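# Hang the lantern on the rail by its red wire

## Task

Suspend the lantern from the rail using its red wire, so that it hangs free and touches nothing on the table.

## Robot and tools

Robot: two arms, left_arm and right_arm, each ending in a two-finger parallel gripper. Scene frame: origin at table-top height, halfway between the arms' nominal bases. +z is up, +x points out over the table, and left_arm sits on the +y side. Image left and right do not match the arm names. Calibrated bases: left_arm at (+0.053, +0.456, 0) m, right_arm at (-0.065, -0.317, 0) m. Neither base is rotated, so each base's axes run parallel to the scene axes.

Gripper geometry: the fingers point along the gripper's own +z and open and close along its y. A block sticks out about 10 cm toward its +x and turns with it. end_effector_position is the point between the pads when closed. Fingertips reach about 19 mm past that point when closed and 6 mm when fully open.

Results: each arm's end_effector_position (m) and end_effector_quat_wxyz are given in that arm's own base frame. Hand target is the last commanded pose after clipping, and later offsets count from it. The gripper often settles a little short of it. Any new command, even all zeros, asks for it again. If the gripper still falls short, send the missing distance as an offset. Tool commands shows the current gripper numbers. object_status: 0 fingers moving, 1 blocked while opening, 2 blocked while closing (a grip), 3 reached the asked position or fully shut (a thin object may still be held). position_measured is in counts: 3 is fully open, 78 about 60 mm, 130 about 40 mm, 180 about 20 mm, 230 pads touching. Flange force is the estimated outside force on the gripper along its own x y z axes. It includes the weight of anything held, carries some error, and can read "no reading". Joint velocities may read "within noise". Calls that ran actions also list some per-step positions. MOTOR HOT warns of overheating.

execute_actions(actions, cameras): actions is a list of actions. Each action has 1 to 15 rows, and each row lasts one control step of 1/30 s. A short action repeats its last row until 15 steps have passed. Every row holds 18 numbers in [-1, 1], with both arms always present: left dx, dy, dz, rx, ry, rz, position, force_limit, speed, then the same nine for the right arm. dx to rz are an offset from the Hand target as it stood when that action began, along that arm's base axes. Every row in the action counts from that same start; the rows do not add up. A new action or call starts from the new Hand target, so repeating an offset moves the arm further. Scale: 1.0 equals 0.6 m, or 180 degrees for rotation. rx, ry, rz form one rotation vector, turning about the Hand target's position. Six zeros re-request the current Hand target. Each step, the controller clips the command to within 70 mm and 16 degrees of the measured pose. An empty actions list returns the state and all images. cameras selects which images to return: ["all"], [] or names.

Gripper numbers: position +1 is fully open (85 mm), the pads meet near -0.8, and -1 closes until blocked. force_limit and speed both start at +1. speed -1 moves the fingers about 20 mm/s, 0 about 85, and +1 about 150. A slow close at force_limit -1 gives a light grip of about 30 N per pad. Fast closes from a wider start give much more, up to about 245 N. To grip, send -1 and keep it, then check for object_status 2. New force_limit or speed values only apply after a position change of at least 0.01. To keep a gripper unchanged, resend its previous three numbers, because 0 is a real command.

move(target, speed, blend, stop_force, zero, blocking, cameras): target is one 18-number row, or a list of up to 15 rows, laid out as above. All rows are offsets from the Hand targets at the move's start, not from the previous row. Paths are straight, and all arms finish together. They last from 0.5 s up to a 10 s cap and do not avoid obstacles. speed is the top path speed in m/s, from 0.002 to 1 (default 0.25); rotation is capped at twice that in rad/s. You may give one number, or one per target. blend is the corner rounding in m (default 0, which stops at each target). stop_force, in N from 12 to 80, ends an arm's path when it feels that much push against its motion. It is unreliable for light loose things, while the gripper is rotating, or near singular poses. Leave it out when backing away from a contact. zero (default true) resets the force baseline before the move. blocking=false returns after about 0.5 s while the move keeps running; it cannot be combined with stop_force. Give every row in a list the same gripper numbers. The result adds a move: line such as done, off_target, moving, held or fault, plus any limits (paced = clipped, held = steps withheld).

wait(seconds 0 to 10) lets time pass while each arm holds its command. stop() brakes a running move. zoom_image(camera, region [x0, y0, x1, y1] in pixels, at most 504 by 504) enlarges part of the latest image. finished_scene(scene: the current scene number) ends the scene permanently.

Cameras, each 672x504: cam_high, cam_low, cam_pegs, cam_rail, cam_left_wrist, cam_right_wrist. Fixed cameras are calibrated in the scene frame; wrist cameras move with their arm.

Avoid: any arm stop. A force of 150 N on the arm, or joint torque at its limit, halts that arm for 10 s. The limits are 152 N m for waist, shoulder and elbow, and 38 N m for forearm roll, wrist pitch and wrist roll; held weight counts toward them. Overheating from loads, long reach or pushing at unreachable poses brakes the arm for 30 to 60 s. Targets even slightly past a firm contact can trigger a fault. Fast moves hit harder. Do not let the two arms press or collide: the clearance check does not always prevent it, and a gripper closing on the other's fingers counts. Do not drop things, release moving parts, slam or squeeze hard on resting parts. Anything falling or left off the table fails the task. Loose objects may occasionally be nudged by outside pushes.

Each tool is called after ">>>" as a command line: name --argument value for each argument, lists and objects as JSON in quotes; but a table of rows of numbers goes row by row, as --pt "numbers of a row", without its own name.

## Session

>>> execute_actions --actions '[]'

Scene clock: 0.00 s.
left_arm: end_effector_position=(+0.1808, -0.0155, +0.2616) position_measured=3 object_status=3 end_effector_quat_wxyz=(-0.546, +0.495, +0.675, +0.027) | right_arm: end_effector_position=(+0.1778, +0.1595, +0.1213) position_measured=3 object_status=3 end_effector_quat_wxyz=(+0.047, +0.778, -0.625, +0.048)
Joint positions: left_arm=[-0.207 0.121 -0.204 -0.578 -2.269 -1.186] | right_arm=[1.372 -0.457 -0.758 0.042 -1.399 0.407]
Joint velocities: within noise
Flange force (N): no reading
Hand target: left_arm +0.1808, -0.0155, +0.2616; -0.546, +0.495, +0.675, +0.027 | right_arm +0.1778, +0.1595, +0.1213; +0.047, +0.778, -0.625, +0.048
Tool commands: left_gripper/position=+1.0 left_gripper/force_limit=+1.0 left_gripper/speed=+1.0 right_gripper/position=+1.0 right_gripper/force_limit=+1.0 right_gripper/speed=+1.0
camera_calibration:
cam_left_wrist: T_world_to_cam=[[0.702983, 0.505049, -0.50074, 0.0207383], [0.150013, -0.793527, -0.589755, 0.136214], [-0.695206, 0.33947, -0.6336, 0.426972], [0, 0, 0, 1]] pos_world=[0.261821, -0.0473289, 0.361247]
cam_right_wrist: T_world_to_cam=[[-0.978128, -0.208004, -0.000652999, 0.21767], [-0.202605, 0.95202, 0.229368, -0.128524], [-0.0470878, 0.224484, -0.97334, 0.213626], [0, 0, 0, 1]] pos_world=[0.196928, 0.119678, 0.237552]

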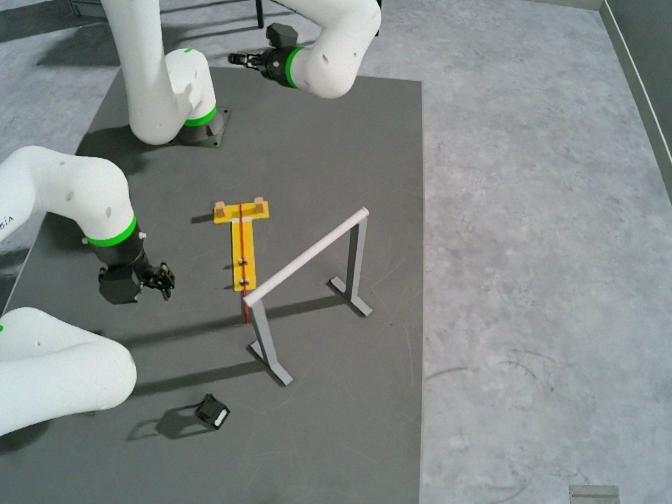

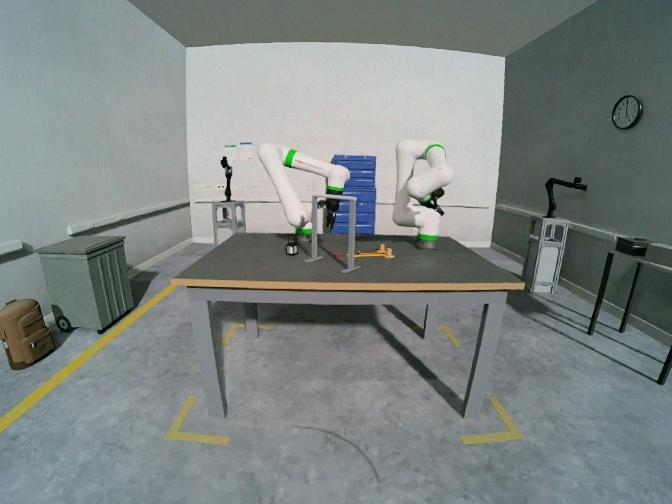

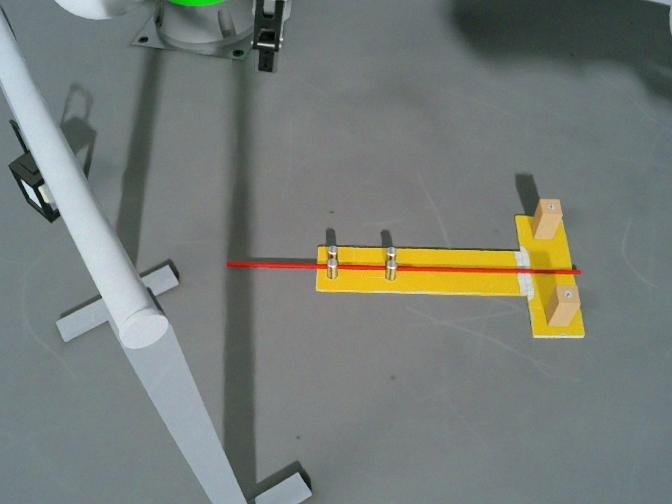

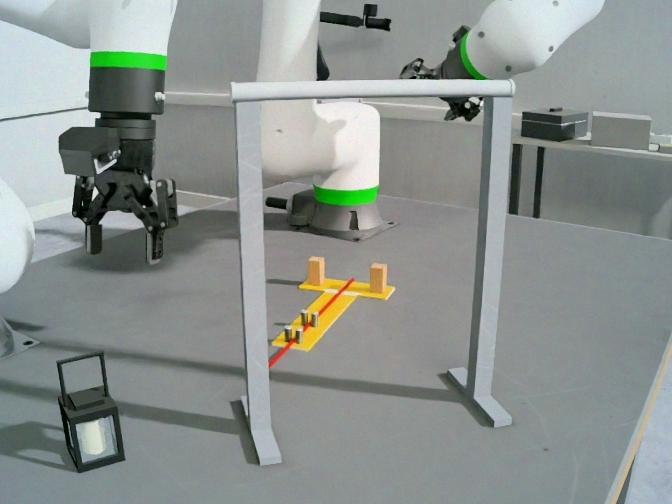

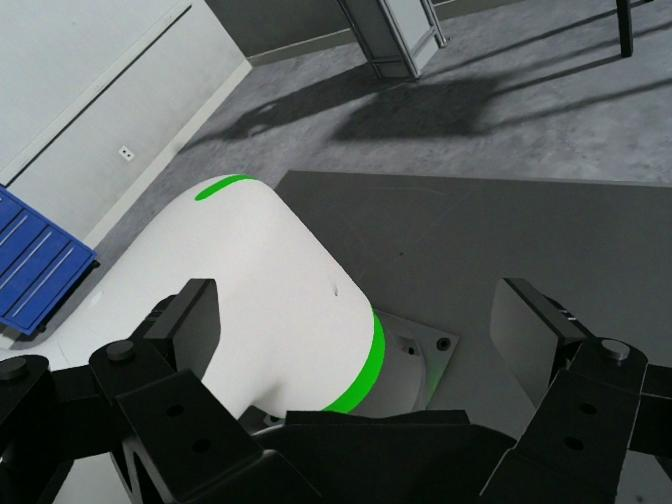

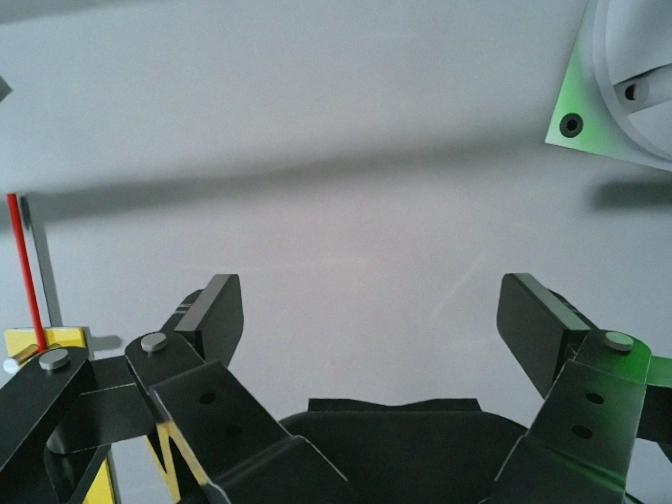

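>>> move --pt "-0.005 -0.3075 0.02 -0.3927 -0.328 0.043 -0.04 0.5 -1 0.170 0.001 0.131 0.0112 -0.0265 -0.41 -1 0 1" --pt "0 -0.4025 -0.286 -0.3927 -0.328 0.043 -0.04 0.5 -1 0.387 0.071 0.0145 0.0224 -0.0529 -0.82 -1 0 1" --speed 0.3 --blend 0.01 --cameras '["all"]'

Scene clock: 8.47 s.
left_arm: end_effector_position=(+0.1813, -0.2573, +0.0907) position_measured=134 object_status=3 end_effector_quat_wxyz=(+0.198, +0.593, +0.765, -0.156) | right_arm: end_effector_position=(+0.4100, +0.2020, +0.1300) position_measured=234 object_status=3 end_effector_quat_wxyz=(+0.000, +0.386, +0.922, +0.000)
Joint positions: left_arm=[-0.003 -0.723 -1.187 0.577 -1.051 -1.594] | right_arm=[0.746 0.086 -0.273 0 -1.211 -1.539]
Flange force (N): left_arm=no reading | right_arm=[-0.9 9.6 -1.6]
Hand target: left_arm +0.1808, -0.2570, +0.0900; +0.205, +0.591, +0.764, -0.159 | right_arm +0.4100, +0.2021, +0.1300; +0.000, +0.386, +0.922, +0.000
Off the commanded pose: left_arm 0.001 m, 1 deg | right_arm 0.000 m, 0 deg.
joint sent to its limit (left arm) — joint 3 (elbow), lower limit, where the elbow is as bent as it goes. The joint targets still meet the commanded pose.
move: done
camera_calibration:
cam_left_wrist: T_world_to_cam=[[0.96757, 0.252603, 0.000171817, -0.101361], [0.16794, -0.643782, 0.746552, -0.242409], [0.188692, -0.722313, -0.665327, -0.0294816], [0, 0, 0, 1]] pos_world=[0.144347, -0.15175, 0.161374]
cam_right_wrist: T_world_to_cam=[[0.718516, 0.695397, -0.0125669, -0.422951], [0.652789, -0.668036, 0.357203, -0.163981], [0.240003, -0.26486, -0.933942, 0.199507], [0, 0, 0, 1]] pos_world=[0.36306, 0.237415, 0.239588]

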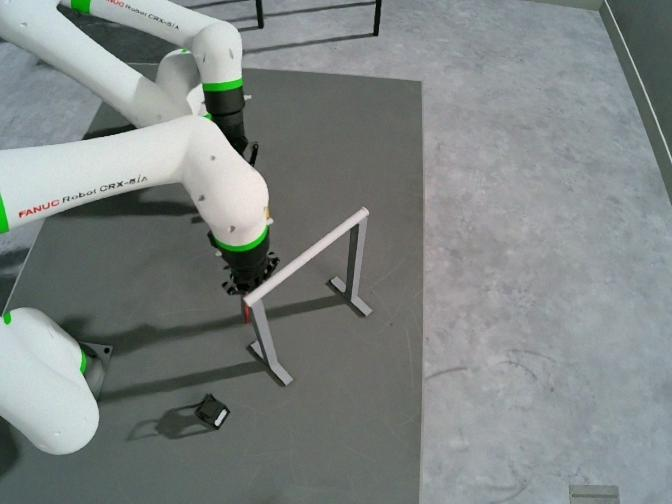

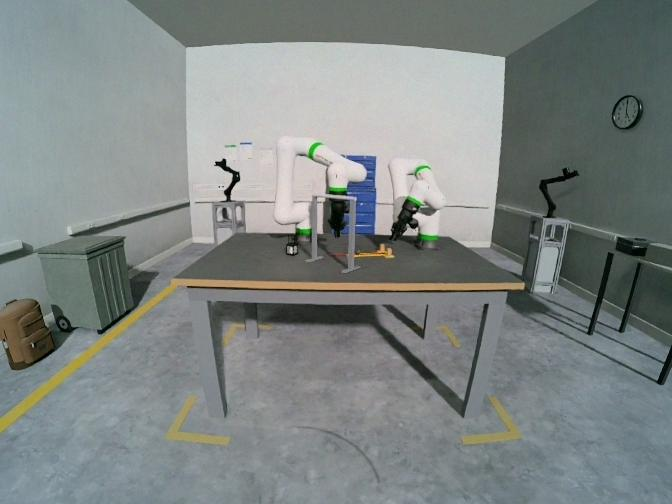

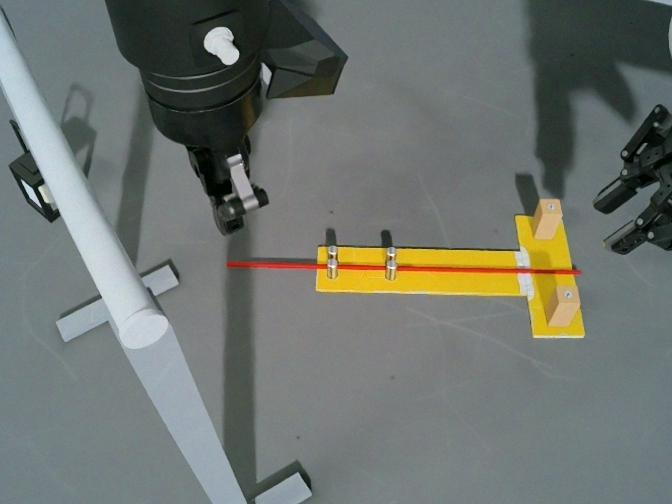

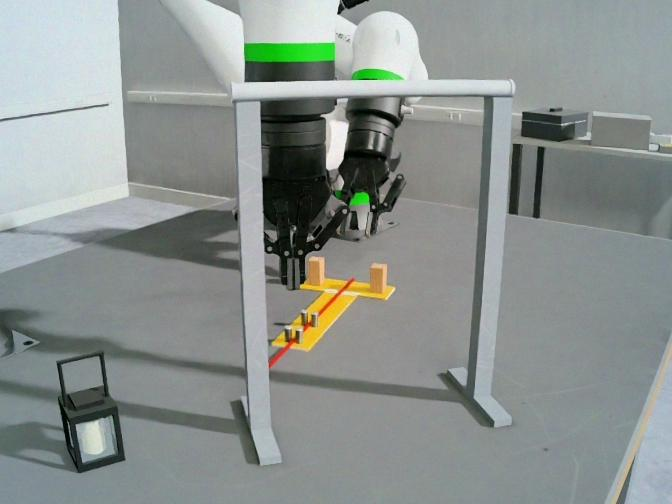

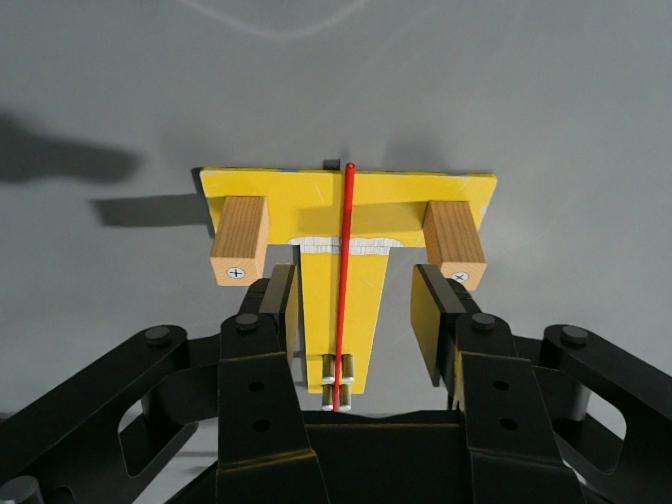

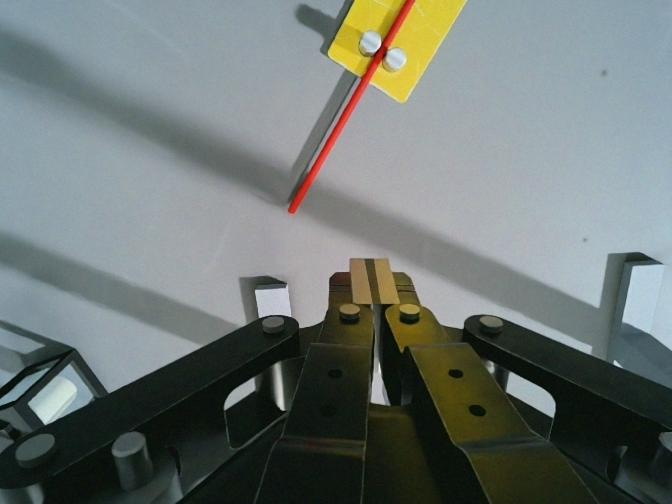

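>>> move --pt "0.0078 -0.0508 -0.1005 0 0 0 -0.04 0.5 -1 -0.003 -0.003 -0.1807 0 0 0 -1 0 1" --pt "0.0078 -0.0508 -0.1005 0 0 0 1 0.5 -1 -0.003 -0.003 -0.1807 0 0 0 -1 0 1" --speed 0.07 --cameras '["cam_left_wrist","cam_right_wrist","cam_rail"]'

Scene clock: 13.53 s.
left_arm: end_effector_position=(+0.1861, -0.2881, +0.0305) position_measured=96 object_status=0 end_effector_quat_wxyz=(+0.165, +0.600, +0.770, -0.142) | right_arm: end_effector_position=(+0.4082, +0.2003, +0.0216) position_measured=234 object_status=3 end_effector_quat_wxyz=(+0.000, +0.386, +0.923, +0.000)
Joint positions: left_arm=[-0.299 -0.399 -1.187 0.647 -0.669 -1.517] | right_arm=[0.746 0.213 -0.412 0 -0.944 -1.539]
Flange force (N): left_arm=no reading | right_arm=[1.2 9.4 1.1]
Hand target: left_arm +0.1855, -0.2875, +0.0297; +0.205, +0.591, +0.764, -0.159 | right_arm +0.4082, +0.2003, +0.0216; +0.000, +0.386, +0.922, +0.000
Off the commanded pose: left_arm 0.001 m, 5 deg | right_arm 0.000 m, 0 deg.
joint sent to its limit (left arm) — joint 3 (elbow), lower limit, where the elbow is as bent as it goes. The joint targets are off in orientation, not in position.
move: off_target (left_arm); target 2's new numbers were sent with left_arm's hand 0.001 m and 5 deg from that target
camera_calibration:
cam_left_wrist: T_world_to_cam=[[0.969619, 0.244087, -0.0161248, -0.100567], [0.185875, -0.692316, 0.697244, -0.233767], [0.159024, -0.679058, -0.716653, -0.0731608], [0, 0, 0, 1]] pos_world=[0.152598, -0.186974, 0.10894]
cam_right_wrist: T_world_to_cam=[[0.71847, 0.695444, -0.0125911, -0.42176], [0.652839, -0.667988, 0.357202, -0.125317], [0.240003, -0.264859, -0.933942, 0.0982231], [0, 0, 0, 1]] pos_world=[0.36126, 0.235615, 0.131188]
Images, in order (width x height): cam_rail 672x504, cam_left_wrist 672x504, cam_right_wrist 672x504.

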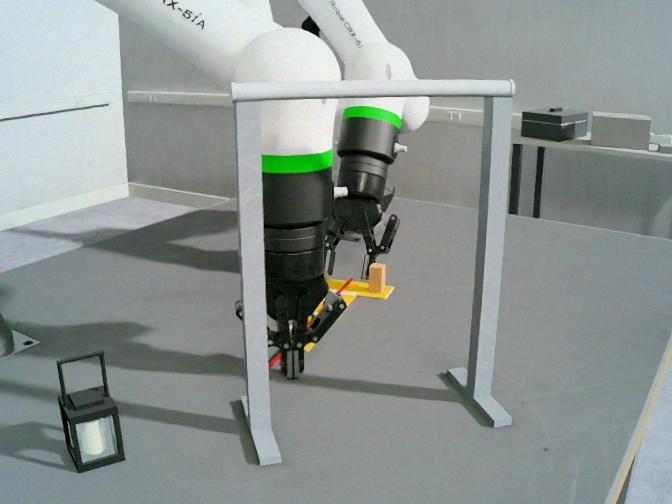

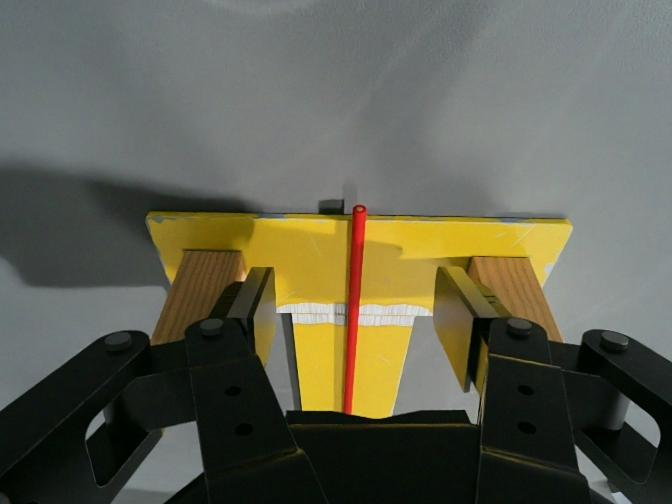

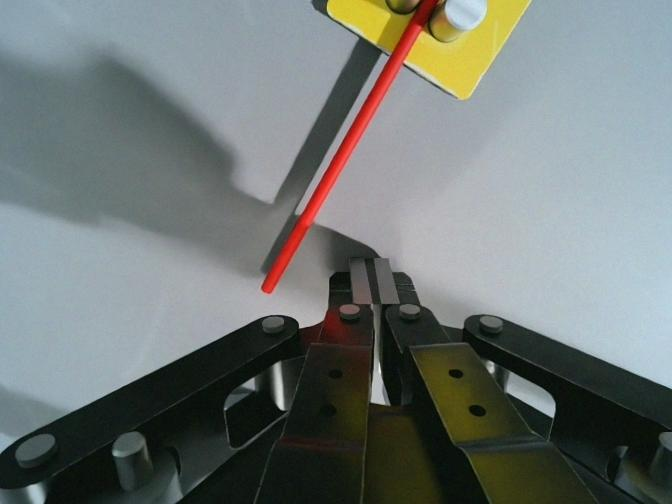

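>>> move --pt "0 0 0 0 0 0 1 0.5 -1 -0.0427 -0.0095 0 0 0 0 -1 0 1" --pt "0 0 0 0 0 0 1 0.5 -1 -0.0637 -0.0155 0 0 0 0 -1 0 1" --pt "0 0 0 0 0 0 1 0.5 -1 -0.0962 -0.0175 0 0 0 0 -1 0 1" --pt "0 0 0 0 0 0 1 0.5 -1 -0.1282 -0.011 0 0 0 0 -1 0 1" --pt "0 0 0 0 0 0 1 0.5 -1 -0.1573 0.0035 0 0 0 0 -1 0 1" --pt "0 0 0 0 0 0 1 0.5 -1 -0.1818 0.0252 0 0 0 0 -1 0 1" --pt "0 0 0 0 0 0 1 0.5 -1 -0.1998 0.0523 0 0 0 0 -1 0 1" --speed 0.045 --blend 0.003 --cameras '["cam_pegs","cam_right_wrist","cam_left_wrist"]'

Scene clock: 18.60 s.
left_arm: end_effector_position=(+0.1861, -0.2881, +0.0305) position_measured=96 object_status=1 end_effector_quat_wxyz=(+0.165, +0.600, +0.770, -0.142) | right_arm: end_effector_position=(+0.2884, +0.2316, +0.0216) position_measured=234 object_status=3 end_effector_quat_wxyz=(+0.000, +0.386, +0.922, +0.000)
Joint positions: left_arm=[-0.299 -0.399 -1.187 0.647 -0.669 -1.517] | right_arm=[1.036 0.01 -0.642 0 -0.917 -1.829]
Flange force (N): left_arm=no reading | right_arm=[-0.4 7.5 0.5]
Hand target: left_arm +0.1855, -0.2875, +0.0297; +0.205, +0.591, +0.764, -0.159 | right_arm +0.2883, +0.2317, +0.0216; +0.000, +0.386, +0.922, +0.000
Off the commanded pose: left_arm 0.001 m, 5 deg | right_arm 0.000 m, 0 deg.
joint sent to its limit (left arm) — joint 3 (elbow), lower limit, where the elbow is as bent as it goes. The joint targets are off in orientation, not in position.
move: off_target (left_arm)
camera_calibration:
cam_left_wrist: T_world_to_cam=[[0.969637, 0.24402, -0.0160566, -0.10059], [0.185781, -0.69234, 0.697245, -0.233757], [0.159025, -0.679058, -0.716653, -0.0731608], [0, 0, 0, 1]] pos_world=[0.152598, -0.186974, 0.10894]
cam_right_wrist: T_world_to_cam=[[0.71847, 0.695444, -0.0125911, -0.357452], [0.652839, -0.667988, 0.357202, -0.0260668], [0.240003, -0.264859, -0.933942, 0.135316], [0, 0, 0, 1]] pos_world=[0.24136, 0.267015, 0.131188]
Images, in order (width x height): cam_pegs 672x504, cam_left_wrist 672x504, cam_right_wrist 672x504.

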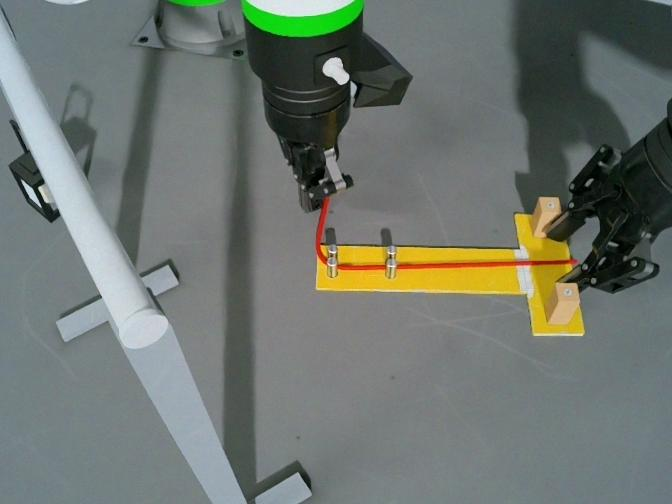

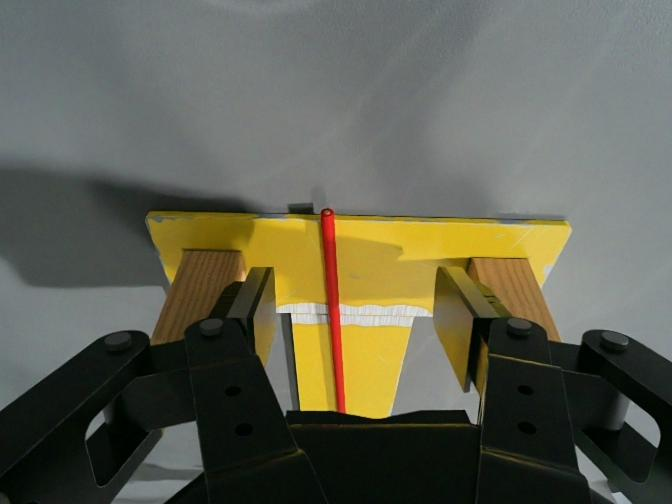

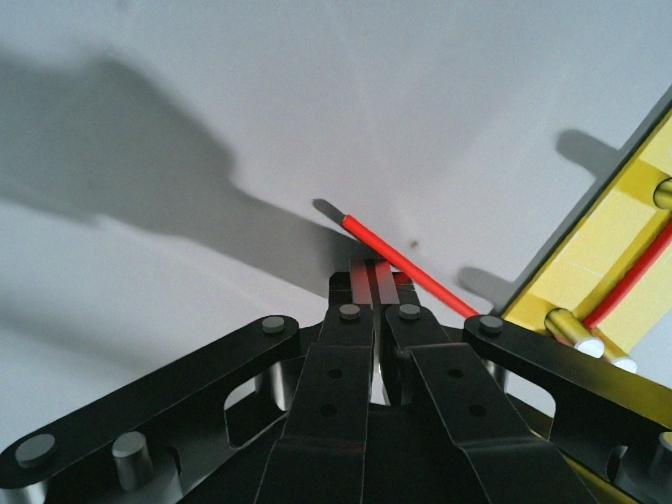

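>>> move --pt "0 0 0 0 0 0 1 0.5 -1 0.0043 0.0339 0 0 0 0 -1 0 1" --pt "0 0 0 0 0 0 1 0.5 -1 0.0026 0.0625 0 0 0 0 -1 0 1" --pt "0 0 0 0 0 0 1 0.5 -1 0.0071 0.087 0 0 0 0 -1 0 1" --pt "0 0 0 0 0 0 1 0.5 -1 0.0161 0.1082 0 0 0 0 -1 0 1" --pt "0 0 0 0 0 0 1 0.5 -1 0.0211 0.1164 0 0 0 0 -1 0 1" --pt "0 0 0 0 0 0 1 0.5 -1 -0.07 0.08 0 0 0 0 -1 0 1" --pt "0 0 0 0 0 0 1 0.5 -1 -0.06 0.02 0.16 0 0 0 -1 0 1" --pt "0 0 0 0 0 0 1 0.5 -1 0.02 0.05 0.16 0 0 -0.035 -1 0 1" --speed '[0.04,0.04,0.04,0.04,0.04,0.12,0.15,0.15]' --blend '[0.003,0.003,0.003,0.003,0.001,0.01,0.01,0]' --cameras '["cam_pegs","cam_right_wrist"]'

Scene clock: 23.90 s.
left_arm: end_effector_position=(+0.1861, -0.2881, +0.0305) position_measured=96 object_status=1 end_effector_quat_wxyz=(+0.165, +0.600, +0.770, -0.142) | right_arm: end_effector_position=(+0.3003, +0.2616, +0.1176) position_measured=234 object_status=3 end_effector_quat_wxyz=(+0.000, +0.436, +0.900, +0.000)
Joint positions: left_arm=[-0.299 -0.399 -1.187 0.647 -0.669 -1.517] | right_arm=[1.05 -0.052 -0.444 0 -1.177 -1.952]
Flange force (N): left_arm=no reading | right_arm=[3.7 8.0 -2.7]
Hand target: left_arm +0.1855, -0.2875, +0.0297; +0.205, +0.591, +0.764, -0.159 | right_arm +0.3003, +0.2617, +0.1176; +0.000, +0.436, +0.900, +0.000
Off the commanded pose: left_arm 0.001 m, 5 deg | right_arm 0.000 m, 0 deg.
joint sent to its limit (left arm) — joint 3 (elbow), lower limit, where the elbow is as bent as it goes. The joint targets are off in orientation, not in position.
move: off_target (left_arm); blend cut to 0.0029 m at target 4
camera_calibration:
cam_right_wrist: T_world_to_cam=[[0.790534, 0.61229, -0.0125679, -0.385568], [0.575476, -0.73567, 0.357234, -0.0071886], [0.209485, -0.289638, -0.93393, 0.245699], [0, 0, 0, 1]] pos_world=[0.257471, 0.301955, 0.227188]
Images, in order (width x height): cam_pegs 672x504, cam_right_wrist 672x504.

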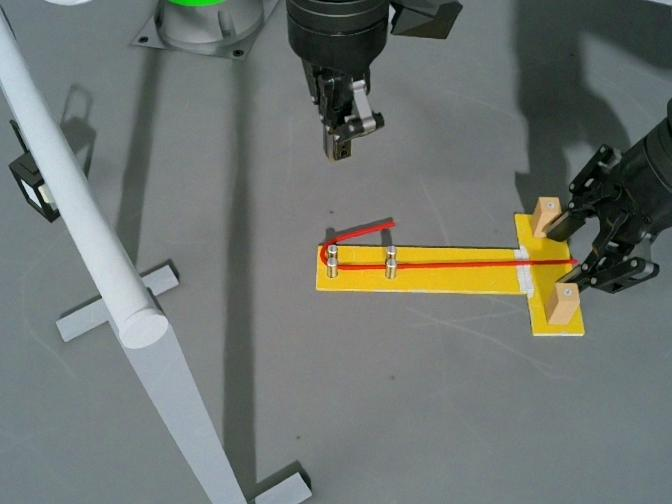

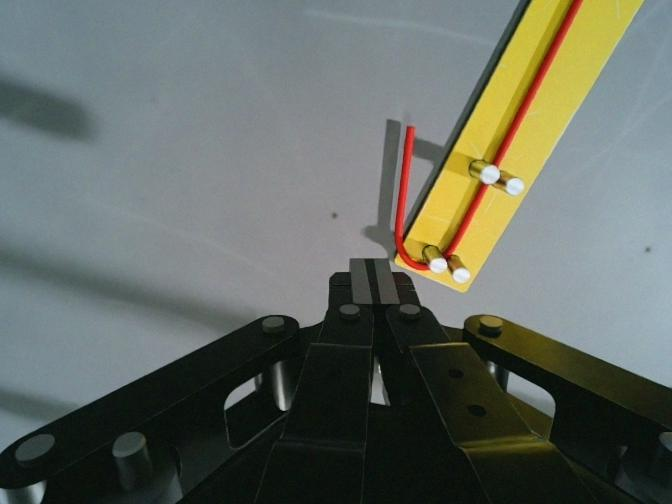

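>>> move --pt "0 0 0 0 0 0 1 0.5 -1 0.001 0.0698 -0.06 0 0 -0.0217 -0.5 0 1" --pt "0 0 0 0 0 0 1 0.5 -1 0.001 0.0698 -0.1572 0 0 -0.0217 -0.5 0 1" --speed '[0.15,0.05]' --cameras '["cam_right_wrist"]'

Scene clock: 27.33 s.
left_arm: end_effector_position=(+0.1861, -0.2881, +0.0305) position_measured=96 object_status=1 end_effector_quat_wxyz=(+0.165, +0.600, +0.770, -0.142) | right_arm: end_effector_position=(+0.3009, +0.3036, +0.0233) position_measured=192 object_status=3 end_effector_quat_wxyz=(+0.000, +0.467, +0.885, +0.000)
Joint positions: left_arm=[-0.299 -0.399 -1.187 0.647 -0.669 -1.517] | right_arm=[1.099 0.148 -0.486 0.001 -0.935 -2.07]
Flange force (N): left_arm=no reading | right_arm=[6.0 6.5 0.1]
Hand target: left_arm +0.1855, -0.2875, +0.0297; +0.205, +0.591, +0.764, -0.159 | right_arm +0.3009, +0.3035, +0.0232; +0.000, +0.467, +0.885, +0.000
Off the commanded pose: left_arm 0.001 m, 5 deg | right_arm 0.000 m, 0 deg.
joint sent to its limit (left arm) — joint 3 (elbow), lower limit, where the elbow is as bent as it goes. The joint targets are off in orientation, not in position.
move: off_target (left_arm)
camera_calibration:
cam_right_wrist: T_world_to_cam=[[0.83033, 0.557129, -0.0126267, -0.408147], [0.524154, -0.773089, 0.357206, 0.0837927], [0.189248, -0.303217, -0.93394, 0.179854], [0, 0, 0, 1]] pos_world=[0.26094, 0.346704, 0.132888]
Images, in order (width x height): cam_right_wrist 672x504.

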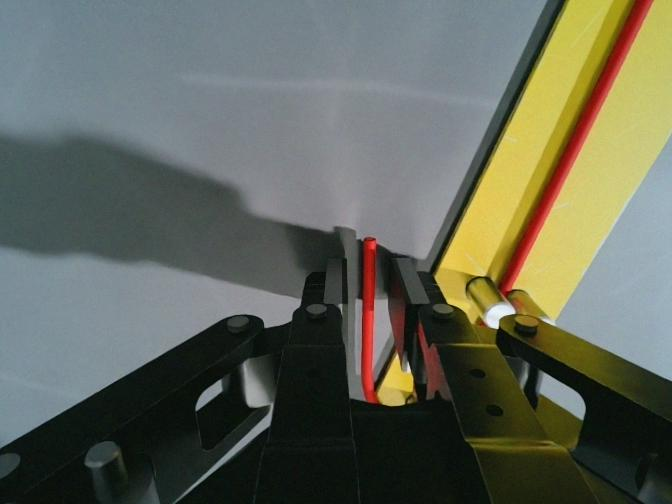

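>>> move --target '[0,0,0,0,0,0,1,0.5,-1,0,0,0,0,0,0,-1,0,-1]'

>>> move --target '[0,0,0,0,0,0,1,0.5,-1,0.0332,-0.1343,0.001,0,0,0,-1,0,-1]' --speed 0.04 --cameras '["cam_right_wrist","cam_pegs","cam_left_wrist"]'

Scene clock: 29.07 s.
left_arm: end_effector_position=(+0.1861, -0.2881, +0.0305) position_measured=96 object_status=1 end_effector_quat_wxyz=(+0.165, +0.600, +0.770, -0.142) | right_arm: end_effector_position=(+0.3009, +0.3035, +0.0232) position_measured=226 object_status=0 end_effector_quat_wxyz=(+0.000, +0.467, +0.885, +0.000)
Joint positions: left_arm=[-0.299 -0.399 -1.187 0.647 -0.669 -1.517] | right_arm=[1.099 0.148 -0.486 0.001 -0.935 -2.07]
Flange force (N): left_arm=no reading | right_arm=[5.5 8.1 1.1]
Hand target: left_arm +0.1855, -0.2875, +0.0297; +0.205, +0.591, +0.764, -0.159 | right_arm +0.3009, +0.3035, +0.0232; +0.000, +0.467, +0.885, +0.000
Off the commanded pose: left_arm 0.001 m, 5 deg | right_arm 0.000 m, 0 deg.
joint sent to its limit (left arm) — joint 3 (elbow), lower limit, where the elbow is as bent as it goes. The joint targets are off in orientation, not in position.
move: off_target (left_arm)

Scene clock: 31.53 s.
left_arm: end_effector_position=(+0.1861, -0.2881, +0.0305) position_measured=96 object_status=1 end_effector_quat_wxyz=(+0.165, +0.600, +0.770, -0.142) | right_arm: end_effector_position=(+0.3208, +0.2230, +0.0238) position_measured=226 object_status=2 end_effector_quat_wxyz=(+0.000, +0.467, +0.885, +0.000)
Joint positions: left_arm=[-0.299 -0.399 -1.187 0.647 -0.669 -1.517] | right_arm=[0.947 0.059 -0.585 0 -0.926 -1.918]
Flange force (N): left_arm=no reading | right_arm=[5.4 9.0 0.9]
Hand target: left_arm +0.1855, -0.2875, +0.0297; +0.205, +0.591, +0.764, -0.159 | right_arm +0.3209, +0.2230, +0.0238; +0.000, +0.467, +0.885, +0.000
Off the commanded pose: left_arm 0.001 m, 5 deg | right_arm 0.000 m, 0 deg.
joint sent to its limit (left arm) — joint 3 (elbow), lower limit, where the elbow is as bent as it goes. The joint targets are off in orientation, not in position.
move: off_target (left_arm)
camera_calibration:
cam_left_wrist: T_world_to_cam=[[0.969619, 0.244087, -0.0161248, -0.100567], [0.185875, -0.692316, 0.697244, -0.233767], [0.159024, -0.679058, -0.716653, -0.0731608], [0, 0, 0, 1]] pos_world=[0.152598, -0.186974, 0.10894]
cam_right_wrist: T_world_to_cam=[[0.830359, 0.557088, -0.0125195, -0.379772], [0.524073, -0.773121, 0.357256, 0.0108965], [0.189344, -0.303212, -0.933923, 0.152085], [0, 0, 0, 1]] pos_world=[0.28084, 0.266104, 0.133388]
Images, in order (width x height): cam_pegs 672x504, cam_left_wrist 672x504, cam_right_wrist 672x504.

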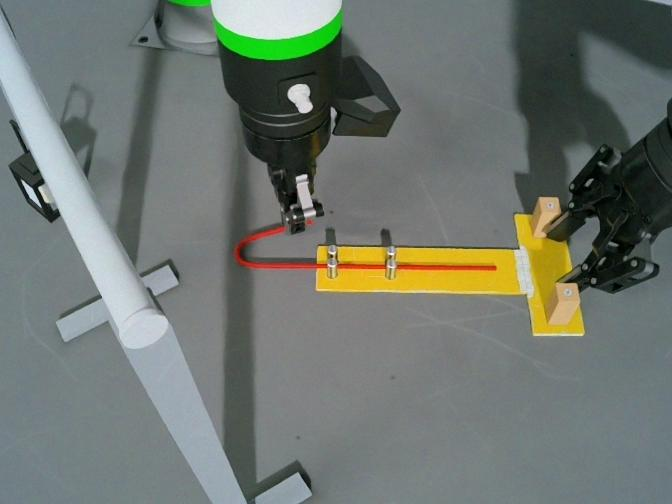

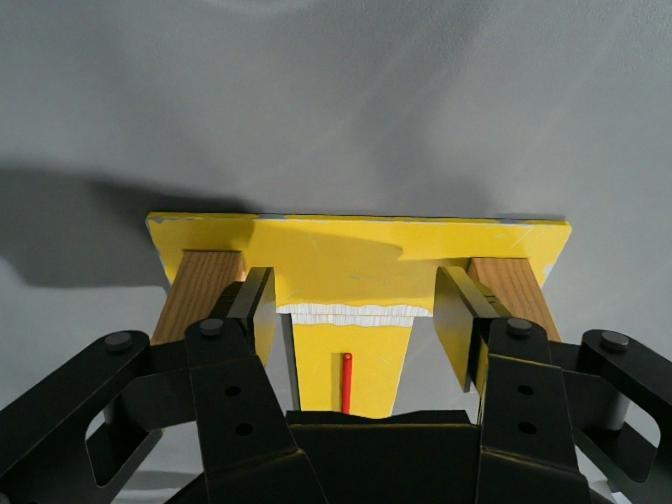

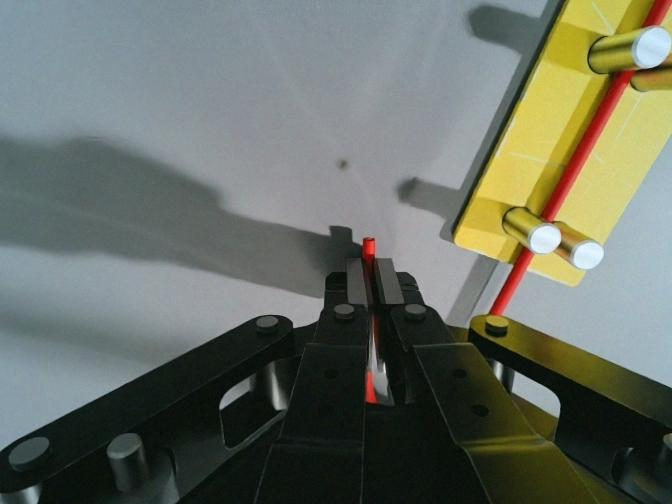

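>>> move --target '[0,0,0,0,0,0,1,0.5,-1,0,0,0,0,0,0,-0.5,0,0]'

>>> move --pt "0 0 0 0 0 0 1 0.5 -1 0 0 0.12 0 0 0.1 -0.5 0 0" --pt "0 0 0 0 0 0 1 0.5 -1 -0.03 0.15 0.18 0 0 0.5 -0.5 0 0" --pt "0 0 0 0 0 0 1 0.5 -1 -0.0352 0.277 0.1 0 0 0.887 -0.5 0 0" --pt "0 0 0 0 0 0 1 0.5 -1 -0.0352 0.277 0.07 0 0 0.887 -1 0 0" --speed 0.25 --blend '[0.02,0.02,0.005,0]' --cameras '["cam_right_wrist","cam_rail"]'

Scene clock: 33.33 s.
left_arm: end_effector_position=(+0.1861, -0.2881, +0.0305) position_measured=96 object_status=1 end_effector_quat_wxyz=(+0.165, +0.600, +0.770, -0.142) | right_arm: end_effector_position=(+0.3209, +0.2230, +0.0238) position_measured=192 object_status=0 end_effector_quat_wxyz=(+0.000, +0.467, +0.885, +0.000)
Joint positions: left_arm=[-0.299 -0.399 -1.187 0.647 -0.669 -1.517] | right_arm=[0.947 0.059 -0.585 0 -0.926 -1.918]
Flange force (N): left_arm=no reading | right_arm=[5.0 7.3 0.8]
Hand target: left_arm +0.1855, -0.2875, +0.0297; +0.205, +0.591, +0.764, -0.159 | right_arm +0.3209, +0.2230, +0.0238; +0.000, +0.467, +0.885, +0.000
Off the commanded pose: left_arm 0.001 m, 5 deg | right_arm 0.000 m, 0 deg.
joint sent to its limit (left arm) — joint 3 (elbow), lower limit, where the elbow is as bent as it goes. The joint targets are off in orientation, not in position.
move: off_target (left_arm)

Scene clock: 40.07 s.
left_arm: end_effector_position=(+0.1861, -0.2881, +0.0305) position_measured=96 object_status=1 end_effector_quat_wxyz=(+0.165, +0.600, +0.770, -0.142) | right_arm: end_effector_position=(+0.2997, +0.3892, +0.0658) position_measured=232 object_status=3 end_effector_quat_wxyz=(+0.000, +0.788, -0.615, +0.000)
Joint positions: left_arm=[-0.299 -0.399 -1.187 0.647 -0.669 -1.517] | right_arm=[1.182 0.237 -0.261 -0.001 -1.074 0.634]
Flange force (N): left_arm=no reading | right_arm=[-8.7 -4.6 -0.2]
Hand target: left_arm +0.1855, -0.2875, +0.0297; +0.205, +0.591, +0.764, -0.159 | right_arm +0.2997, +0.3892, +0.0658; +0.000, +0.788, -0.615, +0.000
Off the commanded pose: left_arm 0.001 m, 5 deg | right_arm 0.000 m, 0 deg.
joint sent to its limit (left arm) — joint 3 (elbow), lower limit, where the elbow is as bent as it goes. The joint targets are off in orientation, not in position.
move: off_target (left_arm)
camera_calibration:
cam_right_wrist: T_world_to_cam=[[-0.97221, -0.233773, -0.0125882, 0.393713], [-0.222734, 0.907061, 0.357253, -0.294629], [-0.0720979, 0.350128, -0.933923, 0.0698929], [0, 0, 0, 1]] pos_world=[0.322187, 0.334815, 0.175488]
Images, in order (width x height): cam_rail 672x504, cam_right_wrist 672x504.

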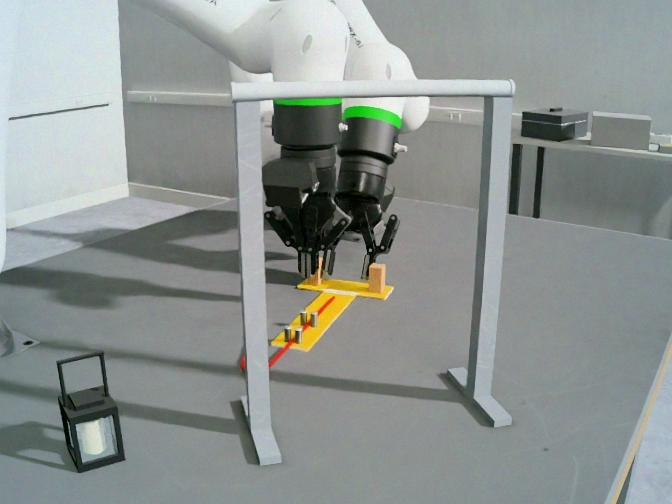

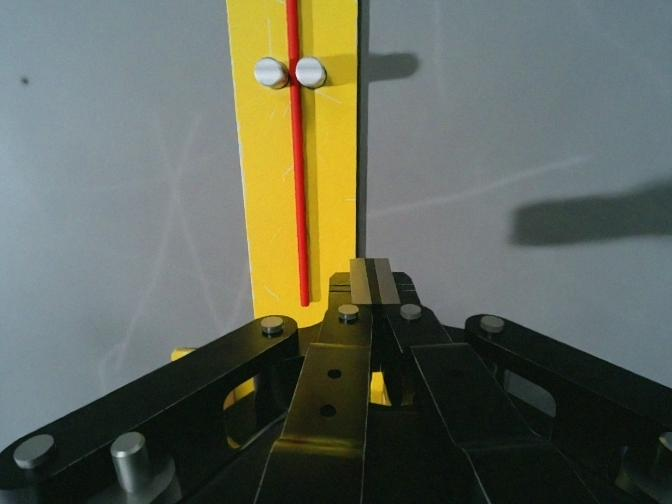

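>>> move --pt "0 0 0 0 0 0 1 0.5 -1 -0.002 0.0082 0 0 0 0 -1 0 0" --pt "0 0 0 0 0 0 1 0.5 -1 -0.002 0.0082 -0.0682 0 0 0 -1 0 0" --pt "0 0 0 0 0 0 1 0.5 -1 0.037 0.0223 -0.0682 0 0 0 -1 0 0" --pt "0 0 0 0 0 0 1 0.5 -1 0.0733 0.0297 -0.0682 0 0 0 -1 0 0" --pt "0 0 0 0 0 0 1 0.5 -1 0.1058 0.0275 -0.0682 0 0 0 -1 0 0" --speed '[0.05,0.06,0.04,0.04,0.04]' --blend '[0,0,0.003,0.003,0]' --cameras '["cam_right_wrist","cam_pegs","cam_left_wrist"]'

Scene clock: 45.83 s.
left_arm: end_effector_position=(+0.1861, -0.2881, +0.0305) position_measured=96 object_status=1 end_effector_quat_wxyz=(+0.165, +0.600, +0.770, -0.142) | right_arm: end_effector_position=(+0.3632, +0.4057, +0.0249) position_measured=232 object_status=3 end_effector_quat_wxyz=(+0.000, +0.788, -0.615, +0.000)
Joint positions: left_arm=[-0.299 -0.399 -1.187 0.647 -0.669 -1.517] | right_arm=[1.081 0.406 -0.142 -0.001 -1.023 0.735]
Flange force (N): left_arm=no reading | right_arm=[-8.5 -3.7 -1.1]
Hand target: left_arm +0.1855, -0.2875, +0.0297; +0.205, +0.591, +0.764, -0.159 | right_arm +0.3632, +0.4057, +0.0249; +0.000, +0.788, -0.615, +0.000
Off the commanded pose: left_arm 0.001 m, 5 deg | right_arm 0.000 m, 0 deg.
joint sent to its limit (left arm) — joint 3 (elbow), lower limit, where the elbow is as bent as it goes. The joint targets are off in orientation, not in position.
move: off_target (left_arm)
camera_calibration:
cam_left_wrist: T_world_to_cam=[[0.969619, 0.244087, -0.0161248, -0.100567], [0.185875, -0.692316, 0.697244, -0.233767], [0.159024, -0.679058, -0.716653, -0.0731608], [0, 0, 0, 1]] pos_world=[0.152598, -0.186974, 0.10894]
cam_right_wrist: T_world_to_cam=[[-0.972193, -0.233838, -0.0126917, 0.458821], [-0.222838, 0.907078, 0.357146, -0.280791], [-0.0720018, 0.350043, -0.933962, 0.0304948], [0, 0, 0, 1]] pos_world=[0.385688, 0.351315, 0.134588]
Images, in order (width x height): cam_pegs 672x504, cam_left_wrist 672x504, cam_right_wrist 672x504.

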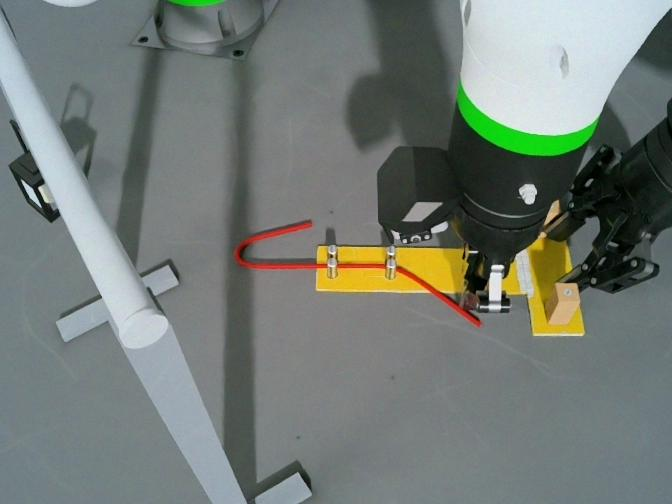

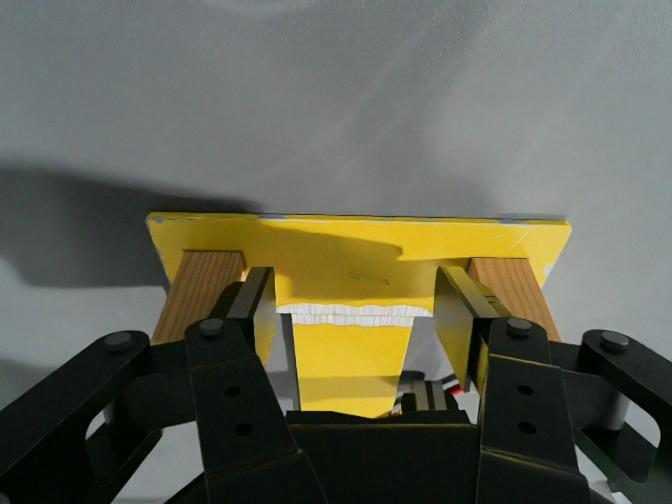

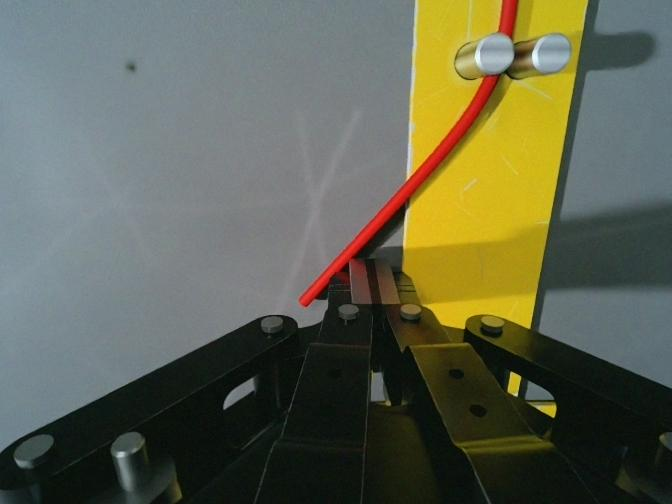

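>>> move --pt "0 0 0 0 0 0 1 0.5 -1 0.0273 -0.0175 0 0 0 0 -1 0 0" --pt "0 0 0 0 0 0 1 0.5 -1 0.0518 -0.0387 -0.004 0 0 0 -1 0 0" --pt "0 0 0 0 0 0 1 0.5 -1 0.0732 -0.0617 -0.0052 0 0 0 -1 0 0" --pt "0 0 0 0 0 0 1 0.5 -1 0.0877 -0.0893 -0.0052 0 0 0 -1 0 0" --pt "0 0 0 0 0 0 1 0.5 -1 0.0947 -0.1198 -0.0052 0 0 0 -1 0 0" --pt "0 0 0 0 0 0 1 0.5 -1 0.0868 -0.1502 -0.0052 0 0 0 -1 0 0" --speed 0.04 --blend 0.003 --cameras '["cam_right_wrist","cam_pegs"]'

Scene clock: 50.13 s.
left_arm: end_effector_position=(+0.1861, -0.2881, +0.0305) position_measured=96 object_status=1 end_effector_quat_wxyz=(+0.165, +0.600, +0.770, -0.142) | right_arm: end_effector_position=(+0.4153, +0.3156, +0.0218) position_measured=232 object_status=3 end_effector_quat_wxyz=(+0.000, +0.788, -0.615, +0.000)
Joint positions: left_arm=[-0.299 -0.399 -1.187 0.647 -0.669 -1.517] | right_arm=[0.901 0.361 -0.215 -0.001 -0.995 0.915]
Flange force (N): left_arm=no reading | right_arm=[-11.3 -10.3 -2.4]
Hand target: left_arm +0.1855, -0.2875, +0.0297; +0.205, +0.591, +0.764, -0.159 | right_arm +0.4153, +0.3155, +0.0218; +0.000, +0.788, -0.615, +0.000
Off the commanded pose: left_arm 0.001 m, 5 deg | right_arm 0.000 m, 0 deg.
joint sent to its limit (left arm) — joint 3 (elbow), lower limit, where the elbow is as bent as it goes. The joint targets are off in orientation, not in position.
move: off_target (left_arm)
camera_calibration:
cam_right_wrist: T_world_to_cam=[[-0.972208, -0.233782, -0.0125667, 0.488362], [-0.222741, 0.907093, 0.357168, -0.186451], [-0.0721004, 0.35004, -0.933956, 0.0628042], [0, 0, 0, 1]] pos_world=[0.437787, 0.261315, 0.131388]
Images, in order (width x height): cam_pegs 672x504, cam_right_wrist 672x504.

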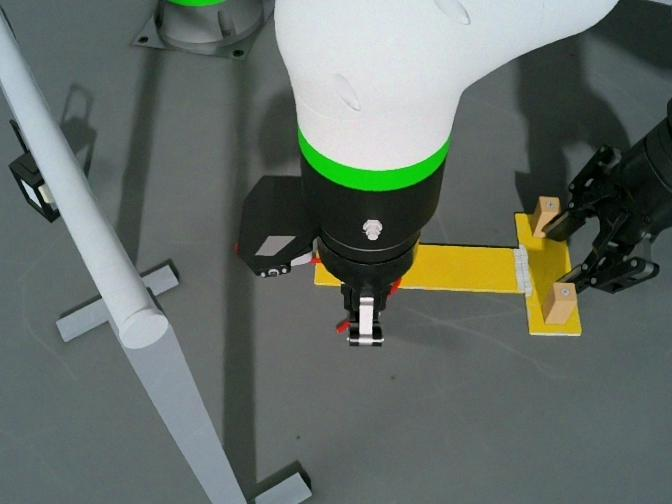

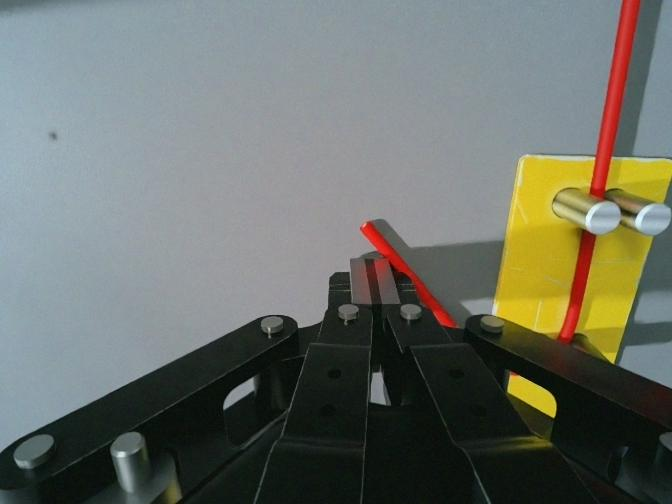

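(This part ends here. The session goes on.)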